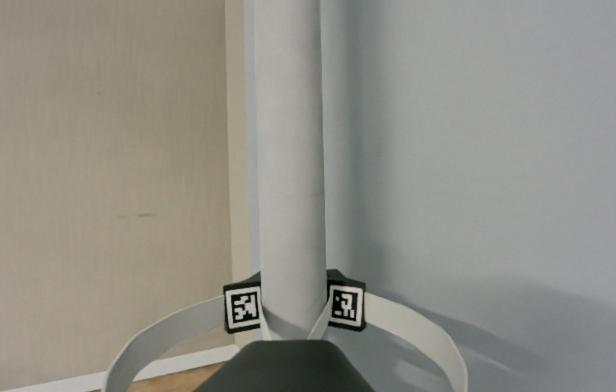

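Emit:
move:
  blocking: false
  r2: {"base":{"translate_m":-0.217,"strafe_m":-0.181},"pace":"slow","contact_limits":{"translate_m":0.7}}

Emit:
wait:
  seconds: 4.5
  cameras: ["r2_wrist_camera","r2_head_camera","r2_head_left_camera"]

Scene clock: 280.27 s.
move: r2 moving
r1: as last shown
r1.lidar_m: 1.23 1.40 1.75 2.60 2.23 1.64 1.57 1.65 2.17 2.08 1.72 1.23
r1.motor_effort: lift_m=+20(20) arm_m=-4(4) wheel_0=-4(4) wheel_1=-3(3) wheel_2=-2(2)
r1.servo_current: wrist_yaw_rad=52(78) wrist_pitch_rad=39(52) wrist_roll_rad=39(52) gripper_m=39(46)
r1.wrist_depth_mm: 136 138 - - - - - / 113 139 - - - - - / 117 140 229 - - - - / 137 162 - - - - - / - - - - - - 1576 / 1160 1182 193 1205 187 1281 1138 / 831 759 750 153 798 788 809
r2.base_odometry: x=-1.585 y=-2.853 heading=-2.070
r2.turned_by_wheels: +0.002
r2.turned_by_imu: +0.005
r2.base_tilt: forward=-0.7 right=+0.0
r2.lidar_m: 0.52 0.49 2.00 2.39 2.70 0.93 0.97 2.84 2.37 2.36 1.29 0.74
r2.base_status: translate_m moving; strafe_m moving
r2.joint_positions: lift_m=+0.900 arm_m=+0.118 wrist_yaw_rad=+0.806 wrist_pitch_rad=+0.002 wrist_roll_rad=+0.000 gripper_m=-0.029
r2.joint_status: not commanded
r2.measured_speeds: translate_m=-0.039 strafe_m=-0.033 rotate_rad=+0.003 lift_m=+0.000 arm_m=+0.000 wrist_yaw_rad=+0.000 wrist_pitch_rad=+0.000 wrist_roll_rad=+0.000
r2.motor_effort: lift_m=+21(21) arm_m=-6(6) wheel_0=+16(20) wheel_1=-9(9) wheel_2=+21(22)
r2.servo_current: wrist_yaw_rad=117(124) wrist_pitch_rad=33(46) wrist_roll_rad=39(59) gripper_m=104(104)
r2.contact_limits: translate_m 0.7
r2.hand_pose: x=+0.5517 y=+0.1477 z=+1.0776 quat_wxyz=(+0.920, +0.000, +0.001, +0.392) (m; r2's base frame)
r2.wrist_depth_mm: - - - 164 218 198 - / - - - 165 219 198 184 / - - - 166 221 200 186 / - - - 167 222 200 187 / - - - 167 224 202 186 / - - 186 169 180 202 189 / - - - - 224 198 189
pictures: none

Scene clock: 283.80 s.
earlier move: r2 done
r1.base_odometry: x=+0.785 y=+1.702 heading=+2.918
r1.turned_by_wheels: +0.000
r1.turned_by_imu: +0.000
r1.base_tilt: forward=-1.6 right=+1.3
r1.lidar_m: 1.20 1.43 1.74 2.59 2.23 1.64 1.57 1.65 2.20 2.07 1.70 1.22
r1.base_status: not commanded
r1.joint_positions: lift_m=+0.127 arm_m=+0.000 wrist_yaw_rad=+3.089 wrist_pitch_rad=+0.002 wrist_roll_rad=+0.000 gripper_m=+0.056
r1.joint_status: not commanded
r1.measured_speeds: all 0
r1.motor_effort: lift_m=+20(20) arm_m=-4(4) wheel_0=-4(5) wheel_1=-2(3) wheel_2=-2(2)
r1.servo_current: wrist_yaw_rad=52(78) wrist_pitch_rad=46(52) wrist_roll_rad=59(65) gripper_m=33(52)
r1.hand_pose: x=-0.1125 y=+0.1024 z=+0.3046 quat_wxyz=(+0.026, -0.001, +0.000, +1.000) (m; r1's base frame)
r1.wrist_depth_mm: 137 139 - - - - - / 113 139 - - - - - / 118 140 229 - - - - / 137 162 - - - - - / - - - - - - 1576 / 1205 1205 194 1205 187 1281 1138 / 854 750 759 153 798 778 820
r2.base_odometry: x=-1.638 y=-2.589 heading=-2.070
r2.turned_by_wheels: +0.000
r2.turned_by_imu: +0.137
r2.base_tilt: forward=-0.7 right=+0.0
r2.lidar_m: 0.51 0.52 2.59 2.62 3.21 0.88 0.96 2.39 2.12 2.03 1.30 0.79
r2.base_status: done
r2.joint_positions: lift_m=+0.900 arm_m=+0.118 wrist_yaw_rad=+0.806 wrist_pitch_rad=+0.002 wrist_roll_rad=+0.000 gripper_m=-0.029
r2.joint_status: not commanded
r2.measured_speeds: all 0
r2.on_its_own: wrist_yaw_rad is at rest, and its servo_current (130 mA) is outside its rest range (0 to 104 mA)
r2.motor_effort: lift_m=+20(21) arm_m=-6(6) wheel_0=+20(26) wheel_1=-1(10) wheel_2=+17(28)
r2.servo_current: wrist_yaw_rad=130(137) wrist_pitch_rad=39(52) wrist_roll_rad=46(65) gripper_m=104(111)
r2.contact_limits: translate_m 0.7
r2.hand_pose: x=+0.5517 y=+0.1477 z=+1.0776 quat_wxyz=(+0.920, +0.000, +0.001, +0.392) (m; r2's base frame)
r2.wrist_depth_mm: - - - 167 220 201 190 / - - - 163 221 202 190 / - - - 167 223 204 192 / - - - 167 225 205 193 / - - - 167 225 206 193 / - - 183 167 181 207 196 / - - - - 225 202 195
wait: 3.53 of 4.5 s (r2 has come to rest)
pictures: r2_head_camera, r2_head_left_camera, r2_wrist_camera
Images, in order (width x height): r2_head_camera 420x560, r2_head_left_camera 420x672, r2_wrist_camera 616x392.

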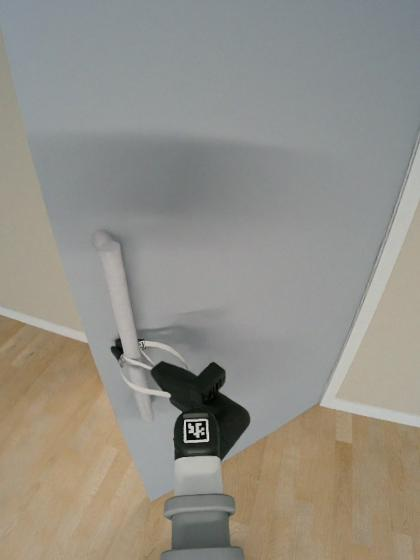

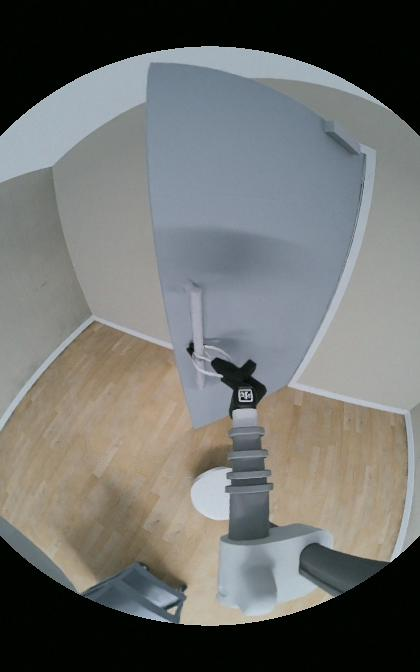

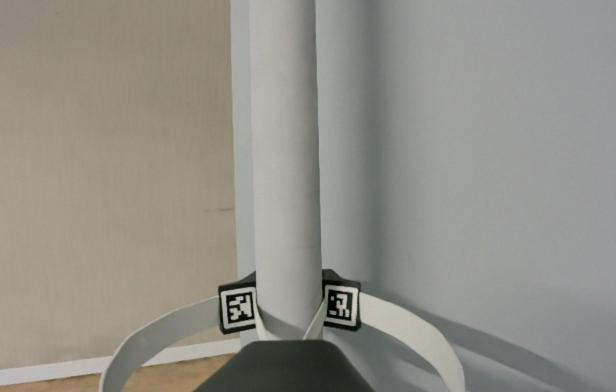

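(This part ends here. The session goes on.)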